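# Jog feeder tray to fill vial with 15-17 tablets

## Task

Tap or jog the feeder tray so that the transparent vial ends up containing between 15 and 17 tablets, with no tablet spilled anywhere; a brief, fast shove on the vertical plate at the raised end of the tray, directed toward the outlet, is one suggested way to jog it. When finished, the tray must be resting against its stop and the vial must stand upright directly on the table surface.

## Robot and tools

Robot: two six-joint arms, left_arm and right_arm, each ending in a parallel two-finger gripper. Base positions in the scene frame: left_arm (-0.016, +0.650, +0.011) m, right_arm (+0.073, -0.696, +0.011) m, both nearly unrotated. Scene frame: origin at table-top height midway between the nominal bases, +z up, +x outward over the table, left_arm on the +y side (image left/right need not match). Reported hand poses and velocities are in each arm's own base frame. Fixed cameras and the table use the scene frame. Motion offsets are along the current Hand target's own axes. On the gripper, fingers point along +z and open/close along y; a block juts about 10 cm toward the gripper's +x. end_effector_position is the point between the closed pads; closed fingertips extend about 19 mm beyond it.

execute_actions(actions, cameras): actions is a list of actions; each action is a list of up to 15 rows, one row per 1/30 s step; a short action repeats its final row for the remaining steps. Every row holds 18 numbers in [-1, 1], covering both arms even if one is idle: left dx, dy, dz, rx, ry, rz, gripper position, force_limit, speed, then the same nine for the right arm. The six pose numbers are an offset, not a pose: measured from that arm's Hand target as it stood when the action began, along that target's axes; every row counts from that same start, and a repeated offset moves the arm again. Scale: 1.0 = 0.6 m for dx/dy/dz and 180 degrees for the rotation vector rx/ry/rz. All-zero pose numbers re-request the current Hand target. Gripper numbers are absolute commands: position +1 fully open (85 mm), about -0.8 pads touching, -1 close until blocked; force_limit -1..+1 (softer to harder); speed -1..+1 (about 20, 85, 150 mm/s). Both default to +1. To leave a gripper unchanged, resend its last three numbers; 0 is a real command. cameras: list of names, ["all"], or []; an empty actions list returns all images and full state.

move(target, speed, blend, stop_force, zero, blocking, cameras): straight-line paths toward target, which is one 18-number row or a list of up to 15 rows laid out as above; every row is an offset from the Hand targets at the start of the move, not from the previous row. speed: path top speed in m/s, 0.002 to 3.2 (default 0.25), one value or one per target; rotation up to twice that in rad/s. blend: corner rounding radius in m per target; 0 stops at each. stop_force: 4 to 120 N, ends an arm's path when its wrist sensor feels that much push against the motion; omit it when backing away from a contact. zero (with stop_force): true re-zeros before the move. blocking=false returns after 0.5 s while the move continues (not allowed with stop_force). Paths end by 10 s, do not avoid obstacles, and lag/overshoot more when fast. The result adds a move: line with the ending (done, off_target, moving, held, fault) and limits (paced = pose clipped, held = steps withheld).

wait(seconds 0 to 10): lets time pass holding the last commands. stop(): brakes a running move. zoom_image(camera, region=[x0, y0, x1, y1] pixels, at most 504 x 504): enlarges part of the latest image from cam_head_left, cam_head_right, cam_high, cam_low, cam_left_wrist (672x504) or cam_right_wrist (672x504); use it to count tablets in the vial. zero_wrist_force(arm): tares that arm's force sensor. finished_scene(scene): ends the current scene; give the current scene number and make no further calls in that reply.

Results: position in m, quaternion wxyz, velocities in m/s and rad/s, base frame. Hand target is the last commanded pose after clipping; the gripper may rest a little short, and the next command re-requests it. Tool commands shows active gripper commands. object_status: 0 moving, 1 blocked while opening, 2 blocked while closing (a grip), 3 reached the requested opening. position_measured is in counts: 3 open, 78 about 60 mm, 130 about 40 mm, 180 about 20 mm, 230 pads touching. Joint torques include gravity; wrist force/torque are in gripper axes, with a third line giving the peak since the last report. "within noise" means the arm is still.

Limits and hazards: orientation commands are clipped to 32 degrees from the measured one per step; joint speeds max 1.75 rad/s (shoulder) and 2.63 rad/s (others). A force of roughly 150 N (plus or minus 25) on any part, or contact torque at a joint limit (shoulder 310, elbow 141, wrists 35.4/37.1/39.4 N m), stops the arm for 10 s. Arms are stiff, so aiming even slightly past a firm surface can trigger this; to stop pressing, command back past the gripper. Do not let the arms touch each other or close a gripper on the other arm. Motors heat when holding loads, stretched out, or pushing an unreachable pose: a MOTOR HOT line appears near 70 C and the arm is braked at 85 C. Avoid slamming the tray frame, hard pushes, knocking the vial over, spilling tablets, or anything leaving the table (that fails the task). A short, brisk tap on the tray's end plate toward the outlet, checking the vial count with the cameras after each tap, is the intended approach; finish with the arms clear, the tray back on its stop and the vial upright on the table.

Each tool is called after ">>>" as a command line: name --argument value for each argument, lists and objects as JSON in quotes; but a table of rows of numbers goes row by row, as --pt "numbers of a row", without its own name.

## Session

>>> execute_actions --actions '[]'

Scene clock: 0.00 s.
left_arm: end_effector_position=(+0.5971, -0.5234, +0.2585) position_measured=3 object_status=3 end_effector_quat_wxyz=(-0.008, +1.000, -0.004, -0.001) | right_arm: end_effector_position=(+0.7678, +0.2994, +0.3447) position_measured=3 object_status=3 end_effector_quat_wxyz=(-0.374, +0.682, +0.572, +0.261)
Joint positions: left_arm=[-0.944 -1.345 1.766 -1.977 -1.563 2.205] | right_arm=[3.452 -1.847 -1.836 -0.73 2.484 2.205]
Joint velocities: within noise
Joint torques (N m): no reading
Wrist force (N): no reading
Wrist torque (N m): no reading
Wrist force, peak (N): no reading
Hand target: left_arm +0.5971, -0.5234, +0.2585; -0.008, +1.000, -0.004, -0.001 | right_arm +0.7678, +0.2994, +0.3447; -0.374, +0.682, +0.572, +0.261
Tool commands: left_gripper/position=+1.0 left_gripper/force_limit=+1.0 left_gripper/speed=+1.0 right_gripper/position=+1.0 right_gripper/force_limit=+1.0 right_gripper/speed=+1.0

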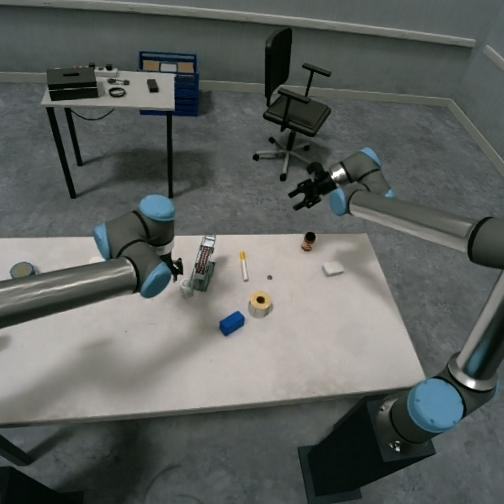

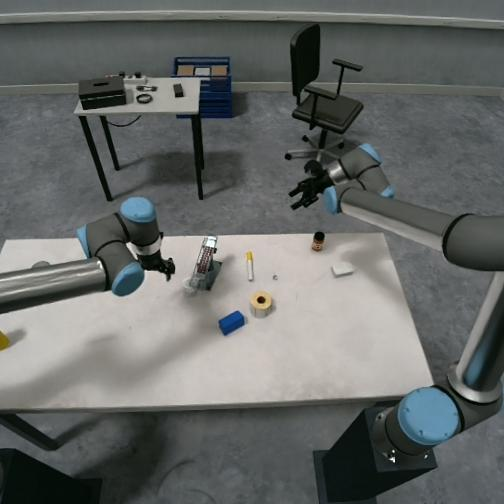

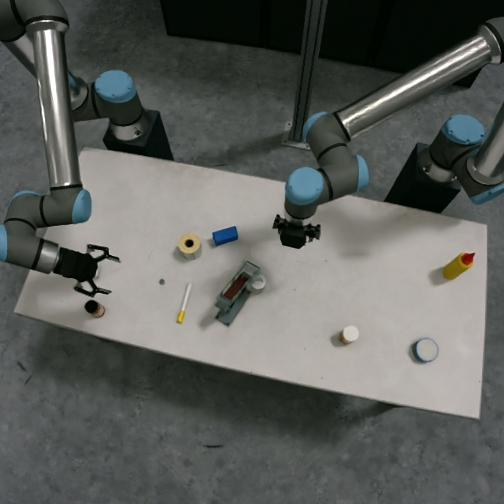

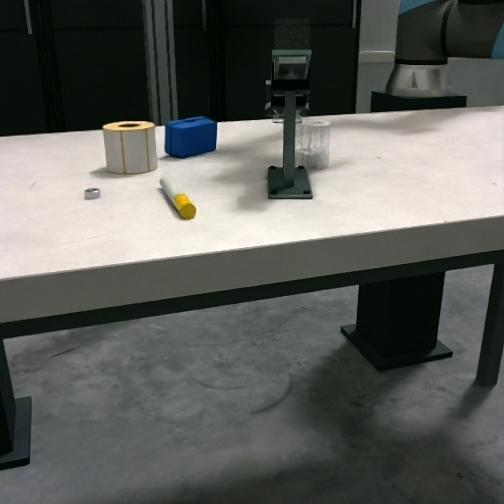

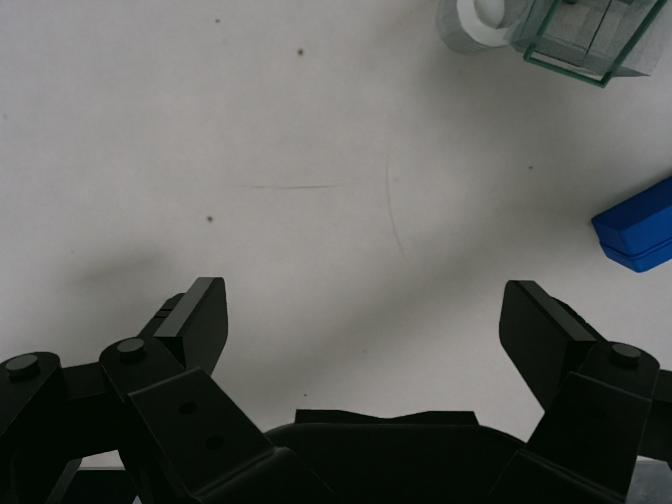

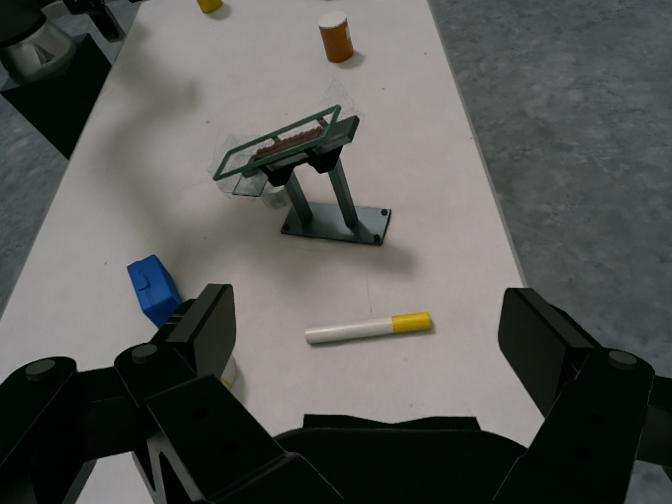

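>>> zoom_image --camera "cam_high" --region '[180, 220, 310, 350]'

>>> zoom_image --camera "cam_right_wrist" --region '[190, 60, 430, 260]'

>>> zoom_image --camera "cam_low" --region '[230, 0, 370, 220]'

>>> zoom_image --camera "cam_head_right" --region '[150, 200, 280, 330]'

Scaled by 3.877 from the camera's 504x504 image, which has a finer 720x720 frame.

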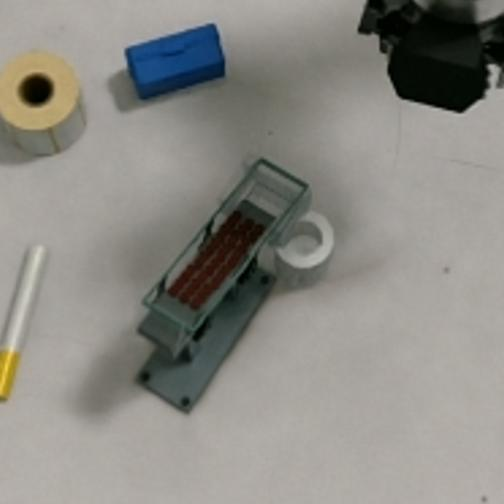

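Scaled by 2.100 from the camera's 672x504 image, which has a finer 960x720 frame.

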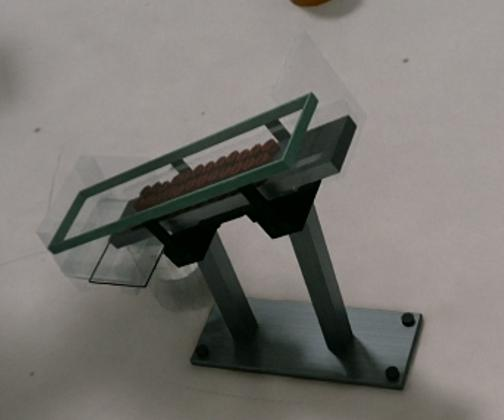

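Scaled by 2.291 from the camera's 504x504 image, which has a finer 720x720 frame.

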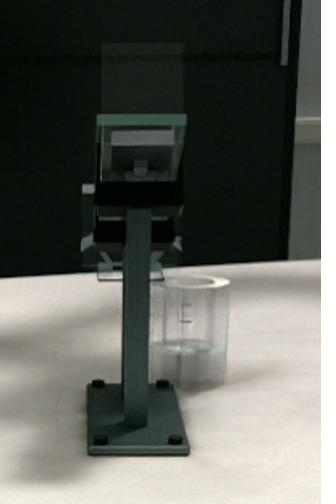

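Scaled by 3.877 from the camera's 504x504 image, which has a finer 720x720 frame.

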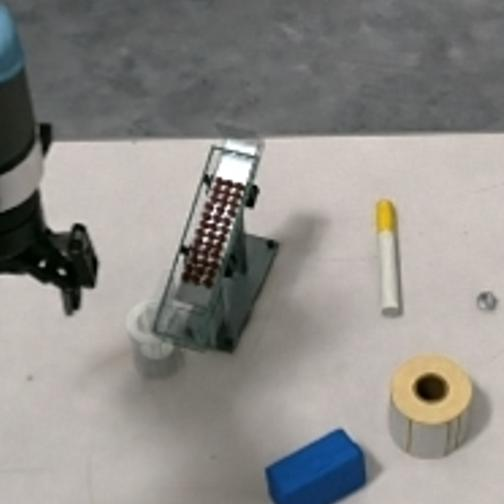

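>>> move --target '[0,0.15,-0.2,0,0,0,1,1,1,0,0,0,0,0,0,1,1,1]' --cameras '["cam_left_wrist","cam_high"]'

>>> zoom_image --camera "cam_left_wrist" --region '[200, 0, 600, 300]'

Scene clock: 40.73 s.
left_arm: end_effector_position=(+0.5967, -0.6154, +0.3768) position_measured=3 object_status=3 end_effector_quat_wxyz=(-0.008, +1.000, -0.004, -0.002) | right_arm: end_effector_position=(+0.7678, +0.2994, +0.3447) position_measured=3 object_status=3 end_effector_quat_wxyz=(-0.374, +0.682, +0.572, +0.261)
Joint positions: left_arm=[-1.008 -1.302 1.494 -1.747 -1.564 2.142] | right_arm=[3.452 -1.847 -1.836 -0.73 2.484 2.205]
Joint torques (N m): left_arm=[10.96 -82.96 -60.95 -6.97 -0.82 0.76] | right_arm=[1.75 69.9 45.44 5.04 1.96 0.32]
Wrist force (N): left_arm=[0.3 0.0 0.1] | right_arm=[-0.1 -0.3 0.4]
Wrist torque (N m): left_arm=[-0.02 -0.09 0.26] | right_arm=[-0.04 0.01 0.00]
Wrist force, peak (N): left_arm=[0.0 -2.6 3.4] | right_arm=[-0.2 -0.6 0.3]
Hand target: left_arm +0.5967, -0.6154, +0.3770; -0.008, +1.000, -0.004, -0.001 | right_arm +0.7678, +0.2994, +0.3447; -0.374, +0.682, +0.572, +0.261
Off the commanded pose: left_arm 0.000 m, 0 deg | right_arm 0.000 m, 0 deg.
move: done
Images, in order (width x height): cam_high 504x504, cam_left_wrist 672x504.

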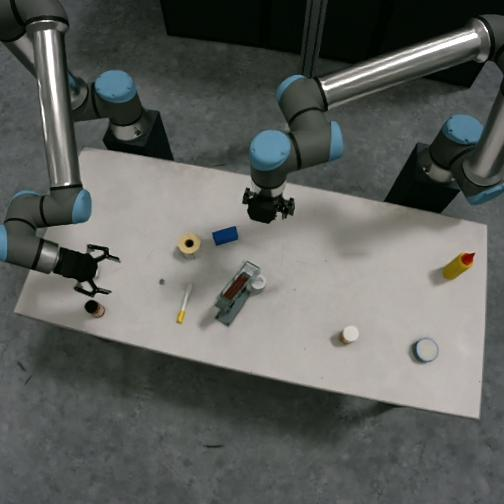

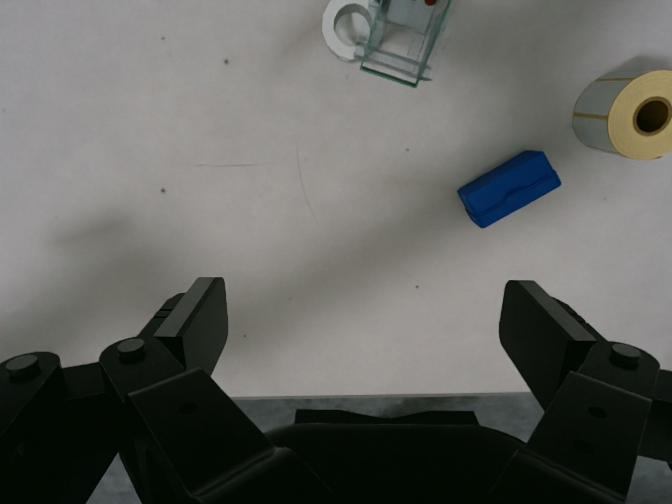

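Scaled by 1.260 from the camera's 672x504 image, which has a finer 960x720 frame.

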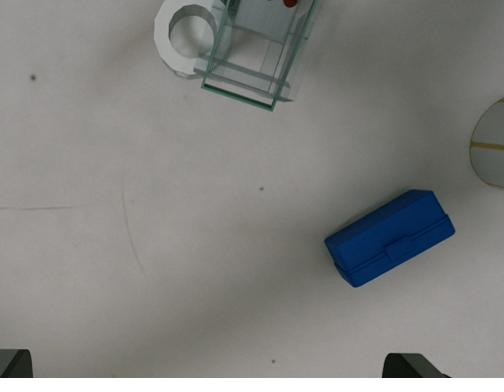

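>>> move --target '[0.25,-0.02,-0.03,0,0,0,1,1,1,0,0,0,0,0,0,1,1,1]' --cameras '["cam_left_wrist"]'

>>> zoom_image --camera "cam_left_wrist" --region '[220, 100, 520, 325]'

Scene clock: 77.77 s.
left_arm: end_effector_position=(+0.7468, -0.6047, +0.3947) position_measured=3 object_status=3 end_effector_quat_wxyz=(-0.008, +1.000, -0.004, -0.002) | right_arm: end_effector_position=(+0.7678, +0.2994, +0.3447) position_measured=3 object_status=3 end_effector_quat_wxyz=(-0.374, +0.682, +0.572, +0.261)
Joint positions: left_arm=[-0.865 -1.132 1.229 -1.653 -1.562 2.284] | right_arm=[3.452 -1.847 -1.836 -0.73 2.484 2.205]
Joint torques (N m): left_arm=[0.17 -84.83 -58.18 -9.14 -1.47 0.75] | right_arm=[0.68 70.19 45.19 4.97 2.06 0.3]
Wrist force (N): left_arm=[-0.6 -0.1 0.1] | right_arm=[-0.2 -0.3 0.4]
Wrist torque (N m): left_arm=[-0.07 0.10 -0.08] | right_arm=[-0.05 0.03 0.00]
Wrist force, peak (N): left_arm=[3.4 -1.2 -0.8] | right_arm=[-0.4 -0.4 0.5]
Hand target: left_arm +0.7469, -0.6048, +0.3947; -0.008, +1.000, -0.004, -0.001 | right_arm +0.7678, +0.2994, +0.3447; -0.374, +0.682, +0.572, +0.261
Off the commanded pose: left_arm 0.000 m, 0 deg | right_arm 0.000 m, 0 deg.
move: done
Images, in order (width x height): cam_left_wrist 672x504.

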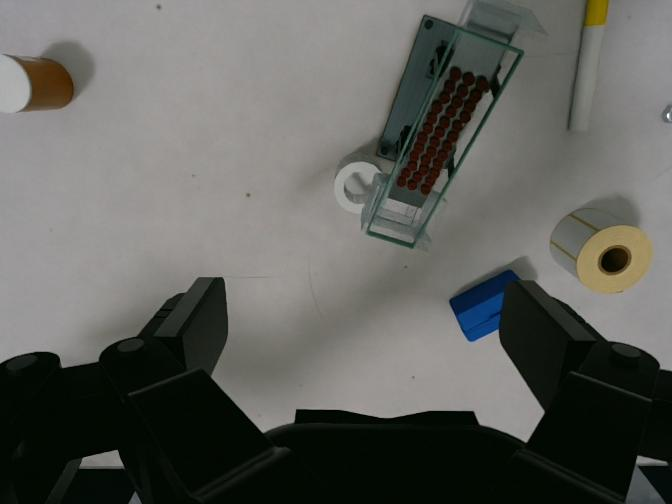

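Scaled by 1.680 from the camera's 672x504 image, which has a finer 960x720 frame.

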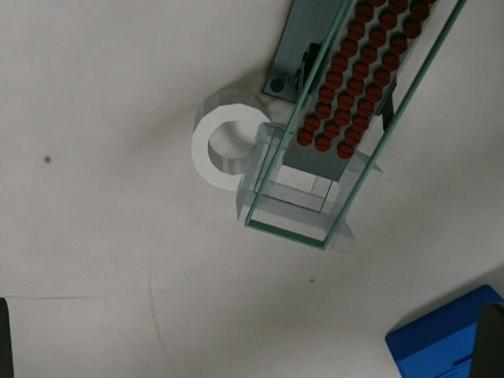

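>>> move --target '[0,-0.19,0.42,-0.34,0,0,1,1,1,0,0,0,0,0,0,1,1,1]' --cameras '["cam_left_wrist","cam_low","cam_high"]'

>>> zoom_image --camera "cam_left_wrist" --region '[180, 60, 520, 300]'

Scene clock: 100.00 s.
left_arm: end_effector_position=(+0.7470, -0.4866, +0.1446) position_measured=3 object_status=3 end_effector_quat_wxyz=(+0.502, +0.865, -0.002, -0.003) | right_arm: end_effector_position=(+0.7678, +0.2994, +0.3447) position_measured=3 object_status=3 end_effector_quat_wxyz=(-0.374, +0.682, +0.572, +0.261)
Joint positions: left_arm=[-0.533 -0.951 1.925 -3.264 -2.421 2.277] | right_arm=[3.452 -1.847 -1.836 -0.73 2.484 2.205]
Joint torques (N m): left_arm=[-8.75 -75.03 -44.51 -8.89 -2.48 -0.71] | right_arm=[0.6 69.71 44.81 5.1 1.88 0.35]
Wrist force (N): left_arm=[0.5 -1.2 -1.8] | right_arm=[-0.4 -0.2 0.1]
Wrist torque (N m): left_arm=[-0.16 0.08 0.06] | right_arm=[-0.03 0.06 0.01]
Wrist force, peak (N): left_arm=[1.1 -3.9 -1.8] | right_arm=[-0.5 -0.4 0.5]
Hand target: left_arm +0.7470, -0.4866, +0.1446; +0.502, +0.865, -0.002, -0.003 | right_arm +0.7678, +0.2994, +0.3447; -0.374, +0.682, +0.572, +0.261
Off the commanded pose: left_arm 0.000 m, 0 deg | right_arm 0.000 m, 0 deg.
move: done
Images, in order (width x height): cam_high 504x504, cam_low 504x504, cam_left_wrist 672x504.

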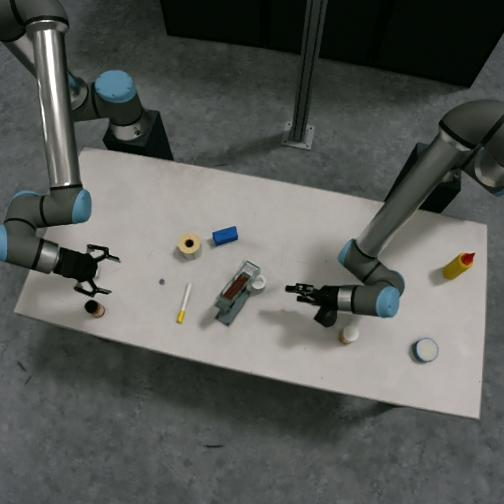

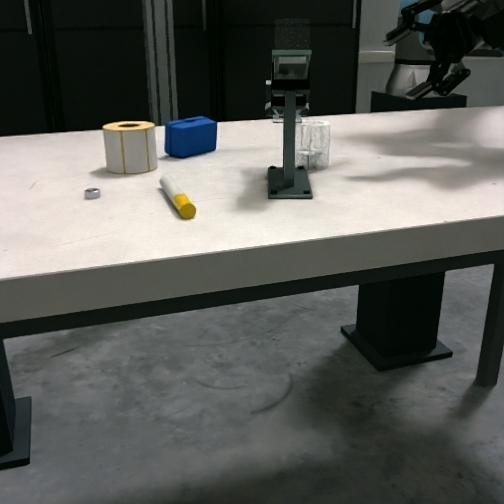

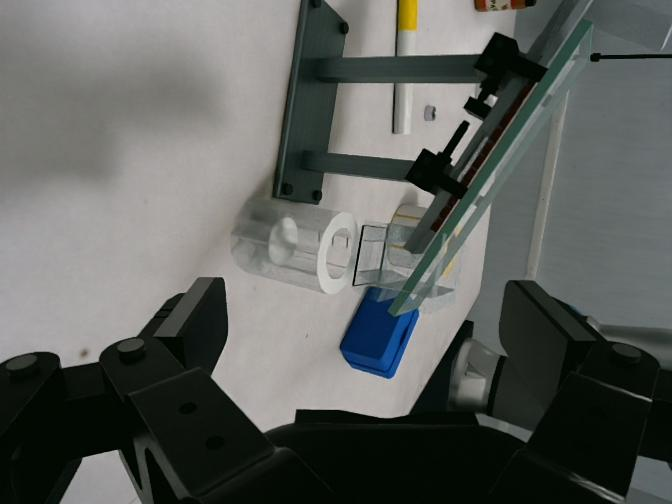

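Scaled by 1.482 from the camera's 672x504 image, which has a finer 960x720 frame.

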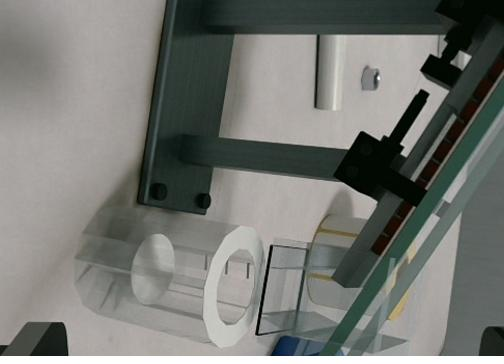

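>>> move --target '[0.002,-0.052,0.097,-0.069,-0.071,0.547,1,1,1,0,0,0,0,0,0,1,1,1]' --cameras '["cam_left_wrist","cam_high"]'

>>> zoom_image --camera "cam_high" --region '[200, 240, 340, 340]'

Scene clock: 146.73 s.
left_arm: end_effector_position=(+0.7478, -0.5218, +0.0887) position_measured=3 object_status=3 end_effector_quat_wxyz=(-0.407, -0.506, +0.703, -0.292) | right_arm: end_effector_position=(+0.7678, +0.2994, +0.3447) position_measured=3 object_status=3 end_effector_quat_wxyz=(-0.374, +0.682, +0.572, +0.261)
Joint positions: left_arm=[-0.536 -0.86 1.782 -2.842 -2.582 4.305] | right_arm=[3.452 -1.847 -1.836 -0.73 2.484 2.205]
Joint torques (N m): left_arm=[8.58 -97.49 -27.42 -10.24 -4.6 1.22] | right_arm=[0.79 70.51 44.89 5.28 2.12 0.11]
Wrist force (N): left_arm=[-1.0 0.0 -0.1] | right_arm=[0.0 -0.3 0.1]
Wrist torque (N m): left_arm=[0.05 0.15 -0.02] | right_arm=[-0.04 0.01 0.00]
Wrist force, peak (N): left_arm=[0.7 -1.1 -2.3] | right_arm=[-0.2 -0.1 0.7]
Hand target: left_arm +0.7478, -0.5217, +0.0887; -0.407, -0.506, +0.703, -0.292 | right_arm +0.7678, +0.2994, +0.3447; -0.374, +0.682, +0.572, +0.261
Off the commanded pose: left_arm 0.000 m, 0 deg | right_arm 0.000 m, 0 deg.
move: done
Images, in order (width x height): cam_high 504x504, cam_left_wrist 672x504.

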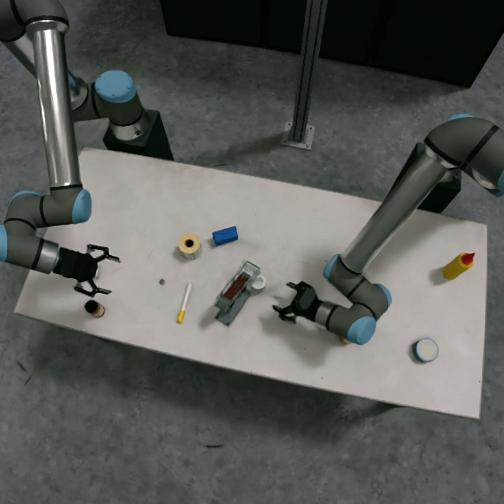

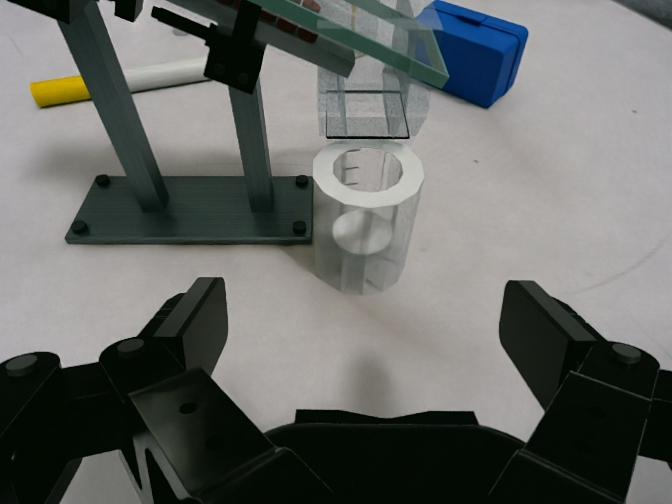

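Scaled by 3.600 from the camera's 504x504 image, which has a finer 720x720 frame.

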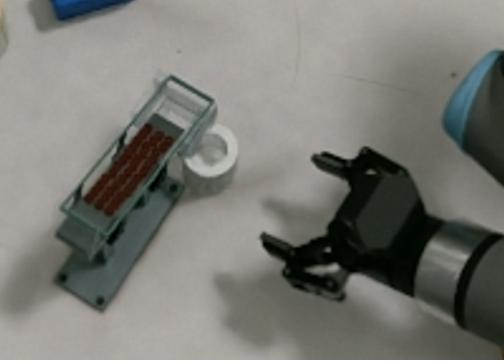

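>>> move --target '[-0.066,0,-0.02,0,0.167,0,1,1,1,0,0,0,0,0,0,1,1,1]' --cameras '["cam_left_wrist"]'

>>> zoom_image --camera "cam_left_wrist" --region '[200, 0, 530, 280]'

Scene clock: 182.70 s.
left_arm: end_effector_position=(+0.7531, -0.5036, +0.0709) position_measured=3 object_status=3 end_effector_quat_wxyz=(-0.511, -0.451, +0.635, -0.363) | right_arm: end_effector_position=(+0.7678, +0.2994, +0.3447) position_measured=3 object_status=3 end_effector_quat_wxyz=(-0.374, +0.682, +0.572, +0.261)
Joint positions: left_arm=[-0.478 -0.673 1.729 -3.208 -2.884 4.115] | right_arm=[3.452 -1.847 -1.836 -0.73 2.484 2.205]
Joint torques (N m): left_arm=[-2.47 -97.38 -28.91 -5.7 -1.58 -0.76] | right_arm=[-0.39 69.57 44.57 5.27 1.92 -0.04]
Wrist force (N): left_arm=[6.4 0.3 -2.3] | right_arm=[0.0 -0.2 0.2]
Wrist torque (N m): left_arm=[0.03 -1.43 -0.07] | right_arm=[-0.04 -0.01 0.00]
Wrist force, peak (N): left_arm=[34.1 -0.8 -7.4] | right_arm=[-0.2 -0.7 0.4]
Hand target: left_arm +0.7531, -0.5036, +0.0709; -0.511, -0.451, +0.635, -0.363 (not the last commanded pose) | right_arm +0.7678, +0.2994, +0.3447; -0.374, +0.682, +0.572, +0.261
Tool commands: left_gripper/position=+1.0 left_gripper/force_limit=+1.0 left_gripper/speed=+1.0 right_gripper/position=+1.0 right_gripper/force_limit=+1.0 right_gripper/speed=+1.0
Off the commanded pose: left_arm 0.016 m, 12 deg | right_arm 0.000 m, 0 deg.
FORCE FAULT: contact force on the left arm reached its limit, and that arm stopped. The contact can be on any part of that arm, not only on its tool. That arm's remaining commands of this call were not run. That arm is still stopped at the end of this call. That arm stays stopped for about 10 more seconds. Until then a move that you send moves the other arm only, and its call returns only when the move has ended. Once the stop has ended, the next robot result says so. If the stop ends while you think or write, that arm runs what you send next, counted from a new Hand target: where the arm stands when the stop ends. While its stop runs, that arm takes no new command, but its gripper still runs the gripper command that each later call begins with. Until it ends, the stop uses up actions while you think or wait. An arm that is not stopped still takes commands.
move: fault (left_arm)
Images, in order (width x height): cam_left_wrist 672x504.

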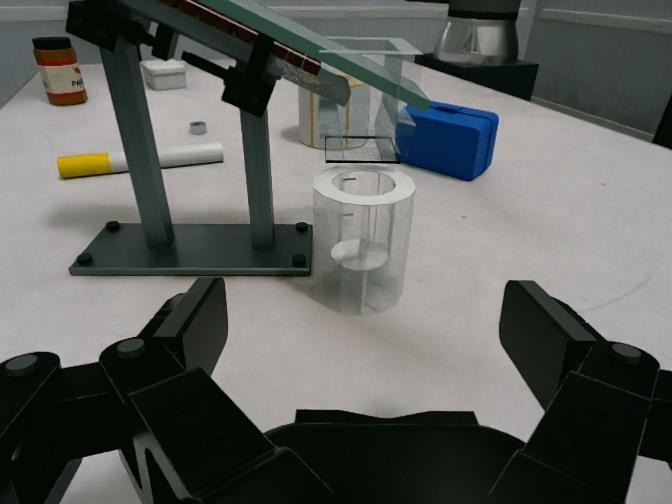

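Scaled by 1.527 from the camera's 672x504 image, which has a finer 960x720 frame.

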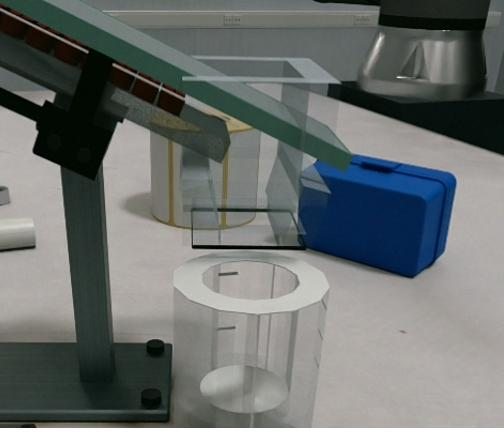

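>>> wait --seconds 8 --cameras '["cam_high","cam_head_left"]'

>>> zoom_image --camera "cam_high" --region '[200, 240, 420, 400]'

Scene clock: 199.33 s.
left_arm: end_effector_position=(+0.7531, -0.5036, +0.0709) position_measured=3 object_status=3 end_effector_quat_wxyz=(-0.511, -0.451, +0.635, -0.363) | right_arm: end_effector_position=(+0.7678, +0.2994, +0.3447) position_measured=3 object_status=3 end_effector_quat_wxyz=(-0.374, +0.682, +0.572, +0.261)
Joint positions: left_arm=[-0.478 -0.673 1.729 -3.208 -2.884 4.115] | right_arm=[3.452 -1.847 -1.836 -0.73 2.484 2.205]
Joint torques (N m): left_arm=[-1.68 -97.67 -29.68 -5.02 -1.87 -1.05] | right_arm=[1.04 69.45 44.45 5.64 1.9 -0.05]
Wrist force (N): left_arm=[8.3 0.1 -2.4] | right_arm=[-0.1 0.1 0.1]
Wrist torque (N m): left_arm=[-0.01 -1.75 -0.07] | right_arm=[0.03 0.01 0.00]
Wrist force, peak (N): left_arm=[9.5 0.1 -2.5] | right_arm=[-0.3 -0.4 0.6]
Hand target: left_arm +0.7531, -0.5036, +0.0709; -0.511, -0.451, +0.635, -0.363 (not the last commanded pose) | right_arm +0.7678, +0.2994, +0.3447; -0.374, +0.682, +0.572, +0.261
Tool commands: left_gripper/position=+1.0 left_gripper/force_limit=+1.0 left_gripper/speed=+1.0 right_gripper/position=+1.0 right_gripper/force_limit=+1.0 right_gripper/speed=+1.0
Off the commanded pose: left_arm 0.015 m, 12 deg | right_arm 0.000 m, 0 deg.
FORCE FAULT, CONTINUED: the left arm's stop, for the force fault that an earlier result reported, is over. The rest of the stop counts as 19 of the actions that you can send in this scene. That arm's target is now where it stood when the stop ended, not its last command. That arm accepts commands again.
wait: 8.00 s; at rest from the start
Images, in order (width x height): cam_head_left 504x504, cam_high 504x504.

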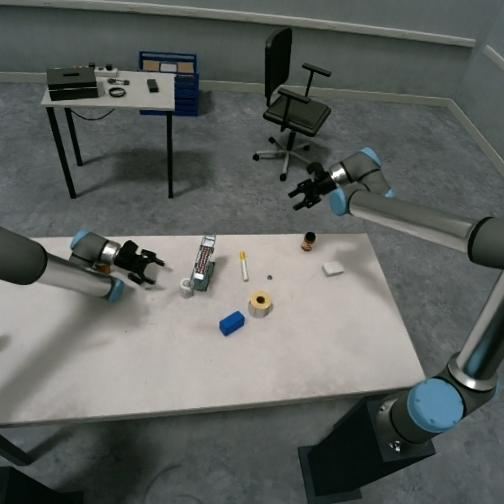

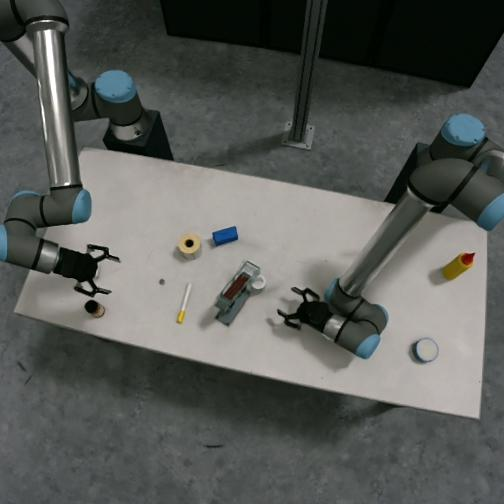

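Scaled by 2.291 from the camera's 504x504 image, which has a finer 720x720 frame.

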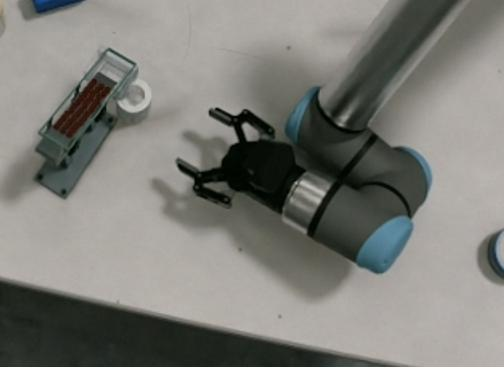

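>>> move --pt "0.13 0 0 0 0 0 1 1 1 0 0 0 0 0 0 1 1 1" --pt "0.13 0 0 0 -0.1 0 0.55 1 0 0 0 0 0 0 0 1 1 1" --cameras '["cam_left_wrist","cam_high"]'

>>> zoom_image --camera "cam_left_wrist" --region '[220, 40, 520, 265]'

Scene clock: 216.90 s.
left_arm: end_effector_position=(+0.7477, -0.5193, +0.1471) position_measured=59 object_status=0 end_effector_quat_wxyz=(-0.406, -0.503, +0.707, -0.288) | right_arm: end_effector_position=(+0.7678, +0.2994, +0.3447) position_measured=3 object_status=3 end_effector_quat_wxyz=(-0.374, +0.682, +0.572, +0.261)
Joint positions: left_arm=[-0.534 -0.939 1.773 -2.732 -2.58 4.331] | right_arm=[3.452 -1.847 -1.836 -0.73 2.484 2.205]
Joint torques (N m): left_arm=[13.59 -99.18 -31.66 -4.55 1.26 -1.3] | right_arm=[-0.57 69.22 44.23 5.57 1.95 -0.02]
Wrist force (N): left_arm=[1.0 -0.1 -0.1] | right_arm=[0.0 -0.3 0.1]
Wrist torque (N m): left_arm=[0.04 -0.11 -0.03] | right_arm=[-0.03 0.01 0.00]
Wrist force, peak (N): left_arm=[9.5 0.2 -2.3] | right_arm=[-0.6 0.2 0.5]
Hand target: left_arm +0.7477, -0.5193, +0.1471; -0.406, -0.503, +0.707, -0.288 | right_arm +0.7678, +0.2994, +0.3447; -0.374, +0.682, +0.572, +0.261
Off the commanded pose: left_arm 0.000 m, 0 deg | right_arm 0.000 m, 0 deg.
move: done
Images, in order (width x height): cam_high 504x504, cam_left_wrist 672x504.

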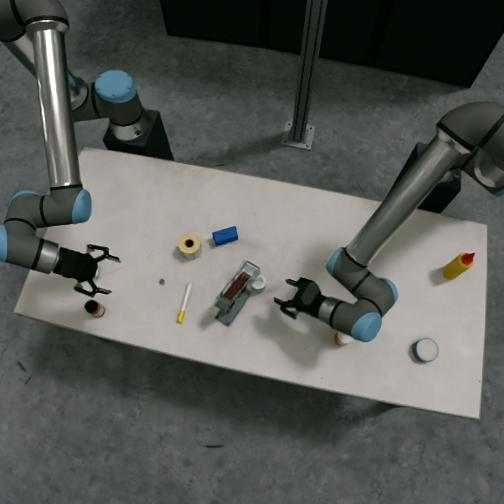

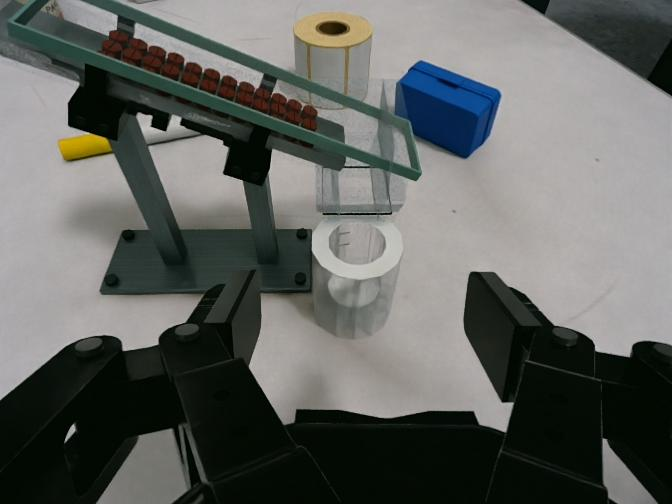

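Scaled by 1.680 from the camera's 672x504 image, which has a finer 960x720 frame.

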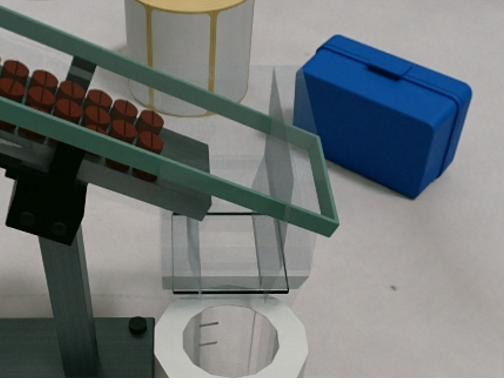

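>>> move --pt "-0.11 0 0.167 0 0 0 0.55 -1 -1 0 0 0 0 0 0 1 1 1" --pt "-0.078 0 0.254 0 0 0 0.55 -1 -1 0 0 0 0 0 0 1 1 1" --cameras '["cam_left_wrist"]' --speed 0.1 --stop_force 10

Scene clock: 237.57 s.
left_arm: end_effector_position=(+0.7121, -0.6213, +0.0298) position_measured=59 object_status=3 end_effector_quat_wxyz=(-0.406, -0.503, +0.707, -0.288) | right_arm: end_effector_position=(+0.7678, +0.2994, +0.3447) position_measured=3 object_status=3 end_effector_quat_wxyz=(-0.374, +0.682, +0.572, +0.261)
Joint positions: left_arm=[-0.655 -0.745 1.742 -3.063 -2.532 4.13] | right_arm=[3.452 -1.847 -1.836 -0.73 2.484 2.205]
Joint torques (N m): left_arm=[13.61 -108.46 -20.59 -0.54 -4.89 -1.72] | right_arm=[-0.56 69.19 43.59 6.07 2.13 -0.15]
Wrist force (N): left_arm=[1.2 0.2 0.5] | right_arm=[-0.2 -0.1 0.3]
Wrist torque (N m): left_arm=[0.09 -0.23 0.35] | right_arm=[-0.01 0.03 0.00]
Wrist force, peak (N): left_arm=[1.9 0.6 2.8] | right_arm=[-0.2 -0.4 0.7]
Hand target: left_arm +0.7121, -0.6213, +0.0298; -0.406, -0.503, +0.707, -0.288 | right_arm +0.7678, +0.2994, +0.3447; -0.374, +0.682, +0.572, +0.261
Off the commanded pose: left_arm 0.000 m, 0 deg | right_arm 0.000 m, 0 deg.
move: done
Images, in order (width x height): cam_left_wrist 672x504.

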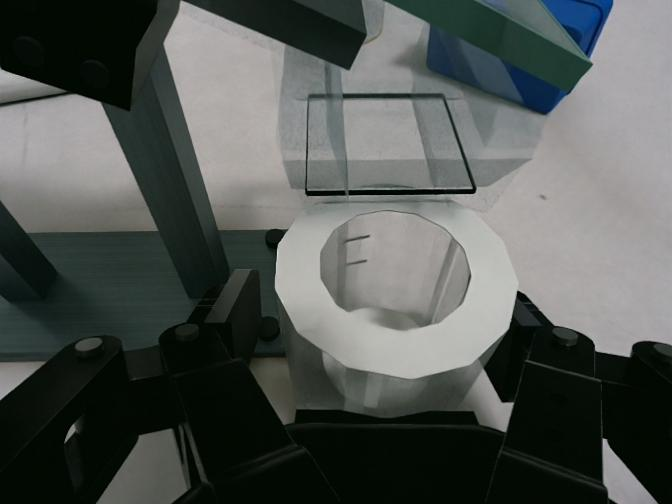

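>>> move --pt "0 0.013 0 0 0 0 0.55 -1 -1 0 0 0 0 0 0 1 1 1" --pt "0 0.013 0 0 0 0 -1 -1 -1 0 0 0 0 0 0 1 1 1" --cameras '["cam_left_wrist"]' --speed 0.05

Scene clock: 253.23 s.
left_arm: end_effector_position=(+0.7048, -0.6188, +0.0298) position_measured=94 object_status=2 end_effector_quat_wxyz=(-0.406, -0.503, +0.707, -0.288) | right_arm: end_effector_position=(+0.7678, +0.2994, +0.3447) position_measured=3 object_status=3 end_effector_quat_wxyz=(-0.374, +0.682, +0.572, +0.261)
Joint positions: left_arm=[-0.658 -0.751 1.759 -3.077 -2.53 4.125] | right_arm=[3.452 -1.847 -1.836 -0.73 2.484 2.205]
Joint torques (N m): left_arm=[1.36 -85.47 -37.42 -0.38 -0.37 0.93] | right_arm=[0.4 67.15 43.47 6.09 1.9 -0.32]
Wrist force (N): left_arm=[2.7 0.5 -1.4] | right_arm=[-0.1 -0.3 0.4]
Wrist torque (N m): left_arm=[0.16 -0.24 0.41] | right_arm=[-0.04 0.01 0.00]
Wrist force, peak (N): left_arm=[4.0 0.9 -2.4] | right_arm=[-0.3 -0.5 0.5]
Hand target: left_arm +0.7048, -0.6188, +0.0298; -0.406, -0.503, +0.707, -0.288 | right_arm +0.7678, +0.2994, +0.3447; -0.374, +0.682, +0.572, +0.261
Off the commanded pose: left_arm 0.000 m, 0 deg | right_arm 0.000 m, 0 deg.
move: done
Images, in order (width x height): cam_left_wrist 672x504.

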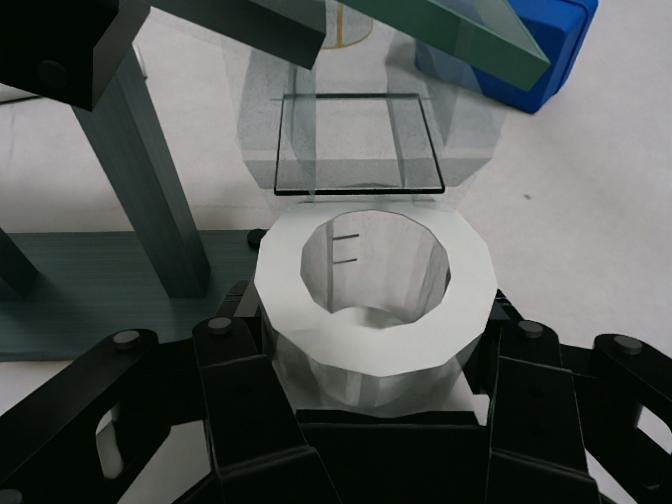

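>>> move --target '[0.019,0,0.028,0,0,0,-1,-1,-1,0,0,0,0,0,0,1,1,1]' --cameras '["cam_left_wrist"]' --speed 0.03 --stop_force 12

>>> zoom_image --camera "cam_left_wrist" --region '[180, 60, 560, 345]'

Scene clock: 275.90 s.
left_arm: end_effector_position=(+0.6981, -0.6379, +0.0312) position_measured=94 object_status=2 end_effector_quat_wxyz=(-0.406, -0.503, +0.707, -0.288) | right_arm: end_effector_position=(+0.7678, +0.2994, +0.3447) position_measured=3 object_status=3 end_effector_quat_wxyz=(-0.374, +0.682, +0.572, +0.261)
Joint positions: left_arm=[-0.681 -0.745 1.749 -3.1 -2.519 4.092] | right_arm=[3.452 -1.847 -1.836 -0.73 2.484 2.205]
Joint torques (N m): left_arm=[15.04 -108.05 -20.39 -0.72 -4.13 1.51] | right_arm=[0.53 68.09 43.82 6.13 1.97 -0.44]
Wrist force (N): left_arm=[0.8 0.2 0.4] | right_arm=[-0.2 -0.4 0.1]
Wrist torque (N m): left_arm=[0.11 -0.22 0.33] | right_arm=[-0.07 0.03 0.00]
Wrist force, peak (N): left_arm=[5.5 0.0 -5.3] | right_arm=[-0.5 0.0 0.6]
Hand target: left_arm +0.6981, -0.6379, +0.0312; -0.406, -0.503, +0.707, -0.288 | right_arm +0.7678, +0.2994, +0.3447; -0.374, +0.682, +0.572, +0.261
Off the commanded pose: left_arm 0.000 m, 0 deg | right_arm 0.000 m, 0 deg.
move: done
Images, in order (width x height): cam_left_wrist 672x504.

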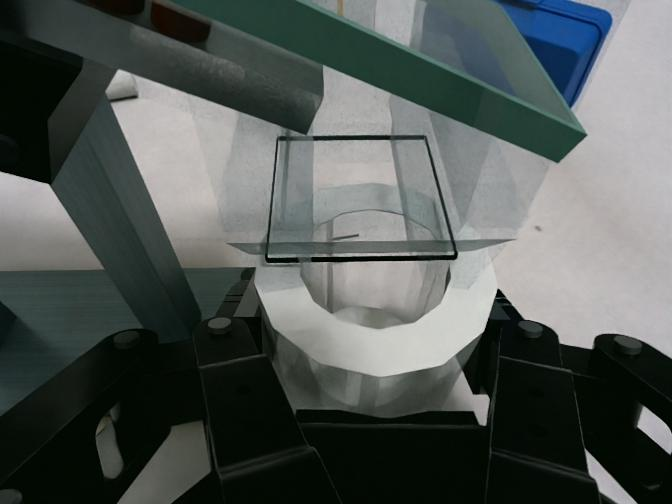

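Scaled by 1.326 from the camera's 672x504 image, which has a finer 960x720 frame.

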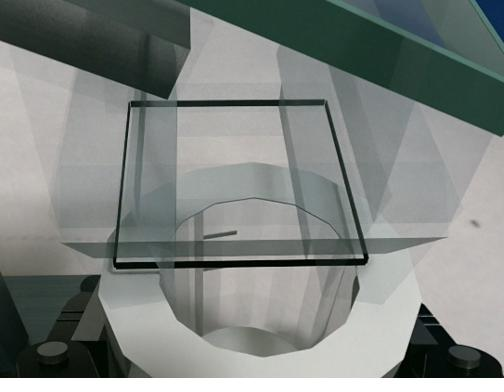

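>>> move --pt "0.0148 -0.005 0.0255 0 0 0 -1 -1 -1 0 0 0 0 0 0 1 1 1" --pt "0.0128 -0.005 0.0267 0 0 0 -1 -1 -1 0 0 0 0 0 0 1 1 1" --pt "0.0128 -0.005 0.0267 0 0 0 0.55 -1 -1 0 0 0 0 0 0 1 1 1" --cameras '["cam_left_wrist"]' --speed 0.04

>>> zoom_image --camera "cam_left_wrist" --region '[180, 60, 560, 345]'

Scene clock: 299.23 s.
left_arm: end_effector_position=(+0.6951, -0.6557, +0.0298) position_measured=59 object_status=0 end_effector_quat_wxyz=(-0.406, -0.503, +0.707, -0.288) | right_arm: end_effector_position=(+0.7678, +0.2994, +0.3447) position_measured=3 object_status=3 end_effector_quat_wxyz=(-0.374, +0.682, +0.572, +0.261)
Joint positions: left_arm=[-0.699 -0.734 1.733 -3.117 -2.51 4.066] | right_arm=[3.452 -1.847 -1.836 -0.73 2.484 2.205]
Joint torques (N m): left_arm=[7.44 -108.37 -20.7 -0.6 0.78 1.54] | right_arm=[1.39 67.92 43.28 6.26 2.07 -0.5]
Wrist force (N): left_arm=[1.8 -1.0 0.2] | right_arm=[-0.3 -0.4 0.1]
Wrist torque (N m): left_arm=[-0.09 -0.36 0.29] | right_arm=[-0.05 0.05 0.00]
Wrist force, peak (N): left_arm=[-40.3 22.1 -50.3] | right_arm=[-0.1 -0.3 0.6]
Hand target: left_arm +0.6951, -0.6556, +0.0298; -0.406, -0.503, +0.707, -0.288 | right_arm +0.7678, +0.2994, +0.3447; -0.374, +0.682, +0.572, +0.261
Off the commanded pose: left_arm 0.000 m, 0 deg | right_arm 0.000 m, 0 deg.
move: done
Images, in order (width x height): cam_left_wrist 672x504.

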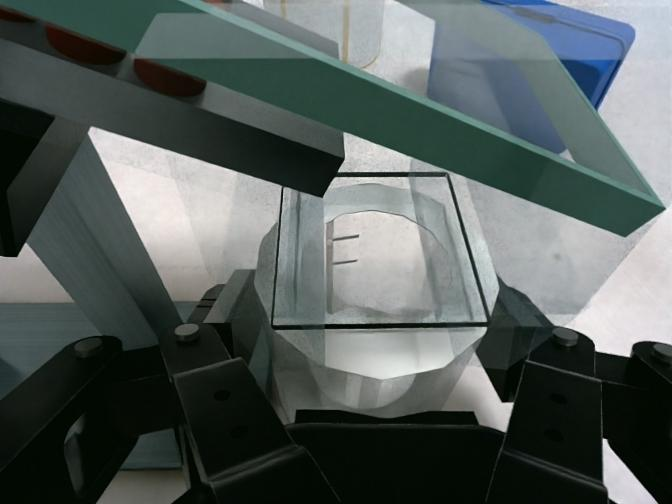

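Scaled by 1.326 from the camera's 672x504 image, which has a finer 960x720 frame.

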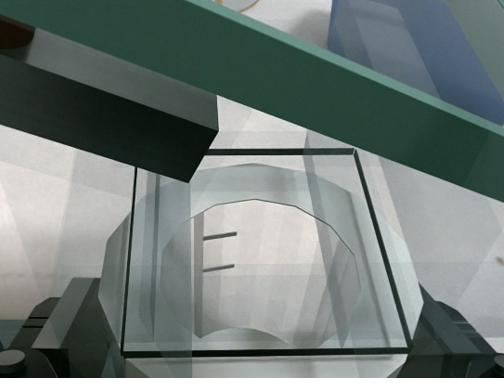

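>>> move --pt "-0.083 0 -0.144 0 0 0 0.55 -1 -1 0 0 0 0 0 0 1 1 1" --pt "0.05 0 -0.144 0 0 0 0.55 -1 -1 0 0 0 0 0 0 1 1 1" --cameras '["cam_left_wrist"]' --speed 0.15

>>> zoom_image --camera "cam_left_wrist" --region '[180, 60, 560, 345]'

Scene clock: 312.07 s.
left_arm: end_effector_position=(+0.7148, -0.5995, +0.0992) position_measured=59 object_status=3 end_effector_quat_wxyz=(-0.406, -0.503, +0.707, -0.288) | right_arm: end_effector_position=(+0.7678, +0.2994, +0.3447) position_measured=3 object_status=3 end_effector_quat_wxyz=(-0.374, +0.682, +0.572, +0.261)
Joint positions: left_arm=[-0.633 -0.852 1.767 -2.953 -2.542 4.164] | right_arm=[3.452 -1.847 -1.836 -0.73 2.484 2.205]
Joint torques (N m): left_arm=[13.78 -85.09 -23.33 -9.87 -3.89 1.05] | right_arm=[1.31 68.62 43.4 6.49 1.93 -0.44]
Wrist force (N): left_arm=[1.5 -0.8 -0.3] | right_arm=[-0.1 -0.3 0.4]
Wrist torque (N m): left_arm=[-0.13 -0.34 0.39] | right_arm=[-0.04 0.02 0.00]
Wrist force, peak (N): left_arm=[4.2 -0.9 -0.1] | right_arm=[-0.3 -0.6 0.4]
Hand target: left_arm +0.7147, -0.5994, +0.0992; -0.406, -0.503, +0.707, -0.288 | right_arm +0.7678, +0.2994, +0.3447; -0.374, +0.682, +0.572, +0.261
Off the commanded pose: left_arm 0.000 m, 0 deg | right_arm 0.000 m, 0 deg.
move: done
Images, in order (width x height): cam_left_wrist 672x504.

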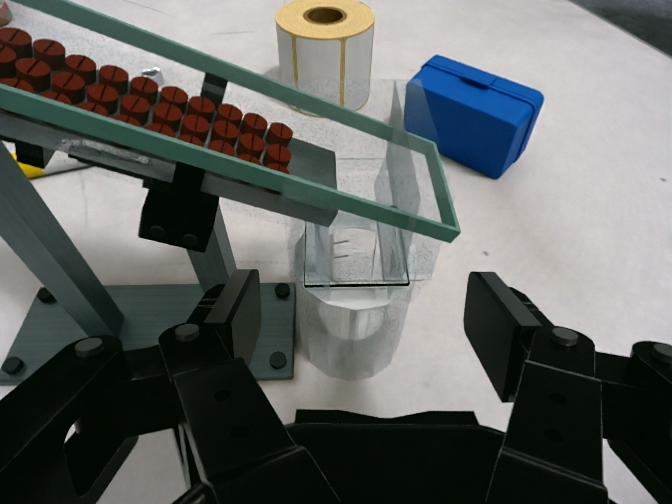

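Scaled by 1.326 from the camera's 672x504 image, which has a finer 960x720 frame.

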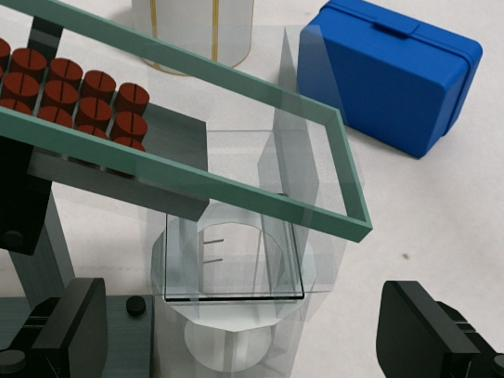

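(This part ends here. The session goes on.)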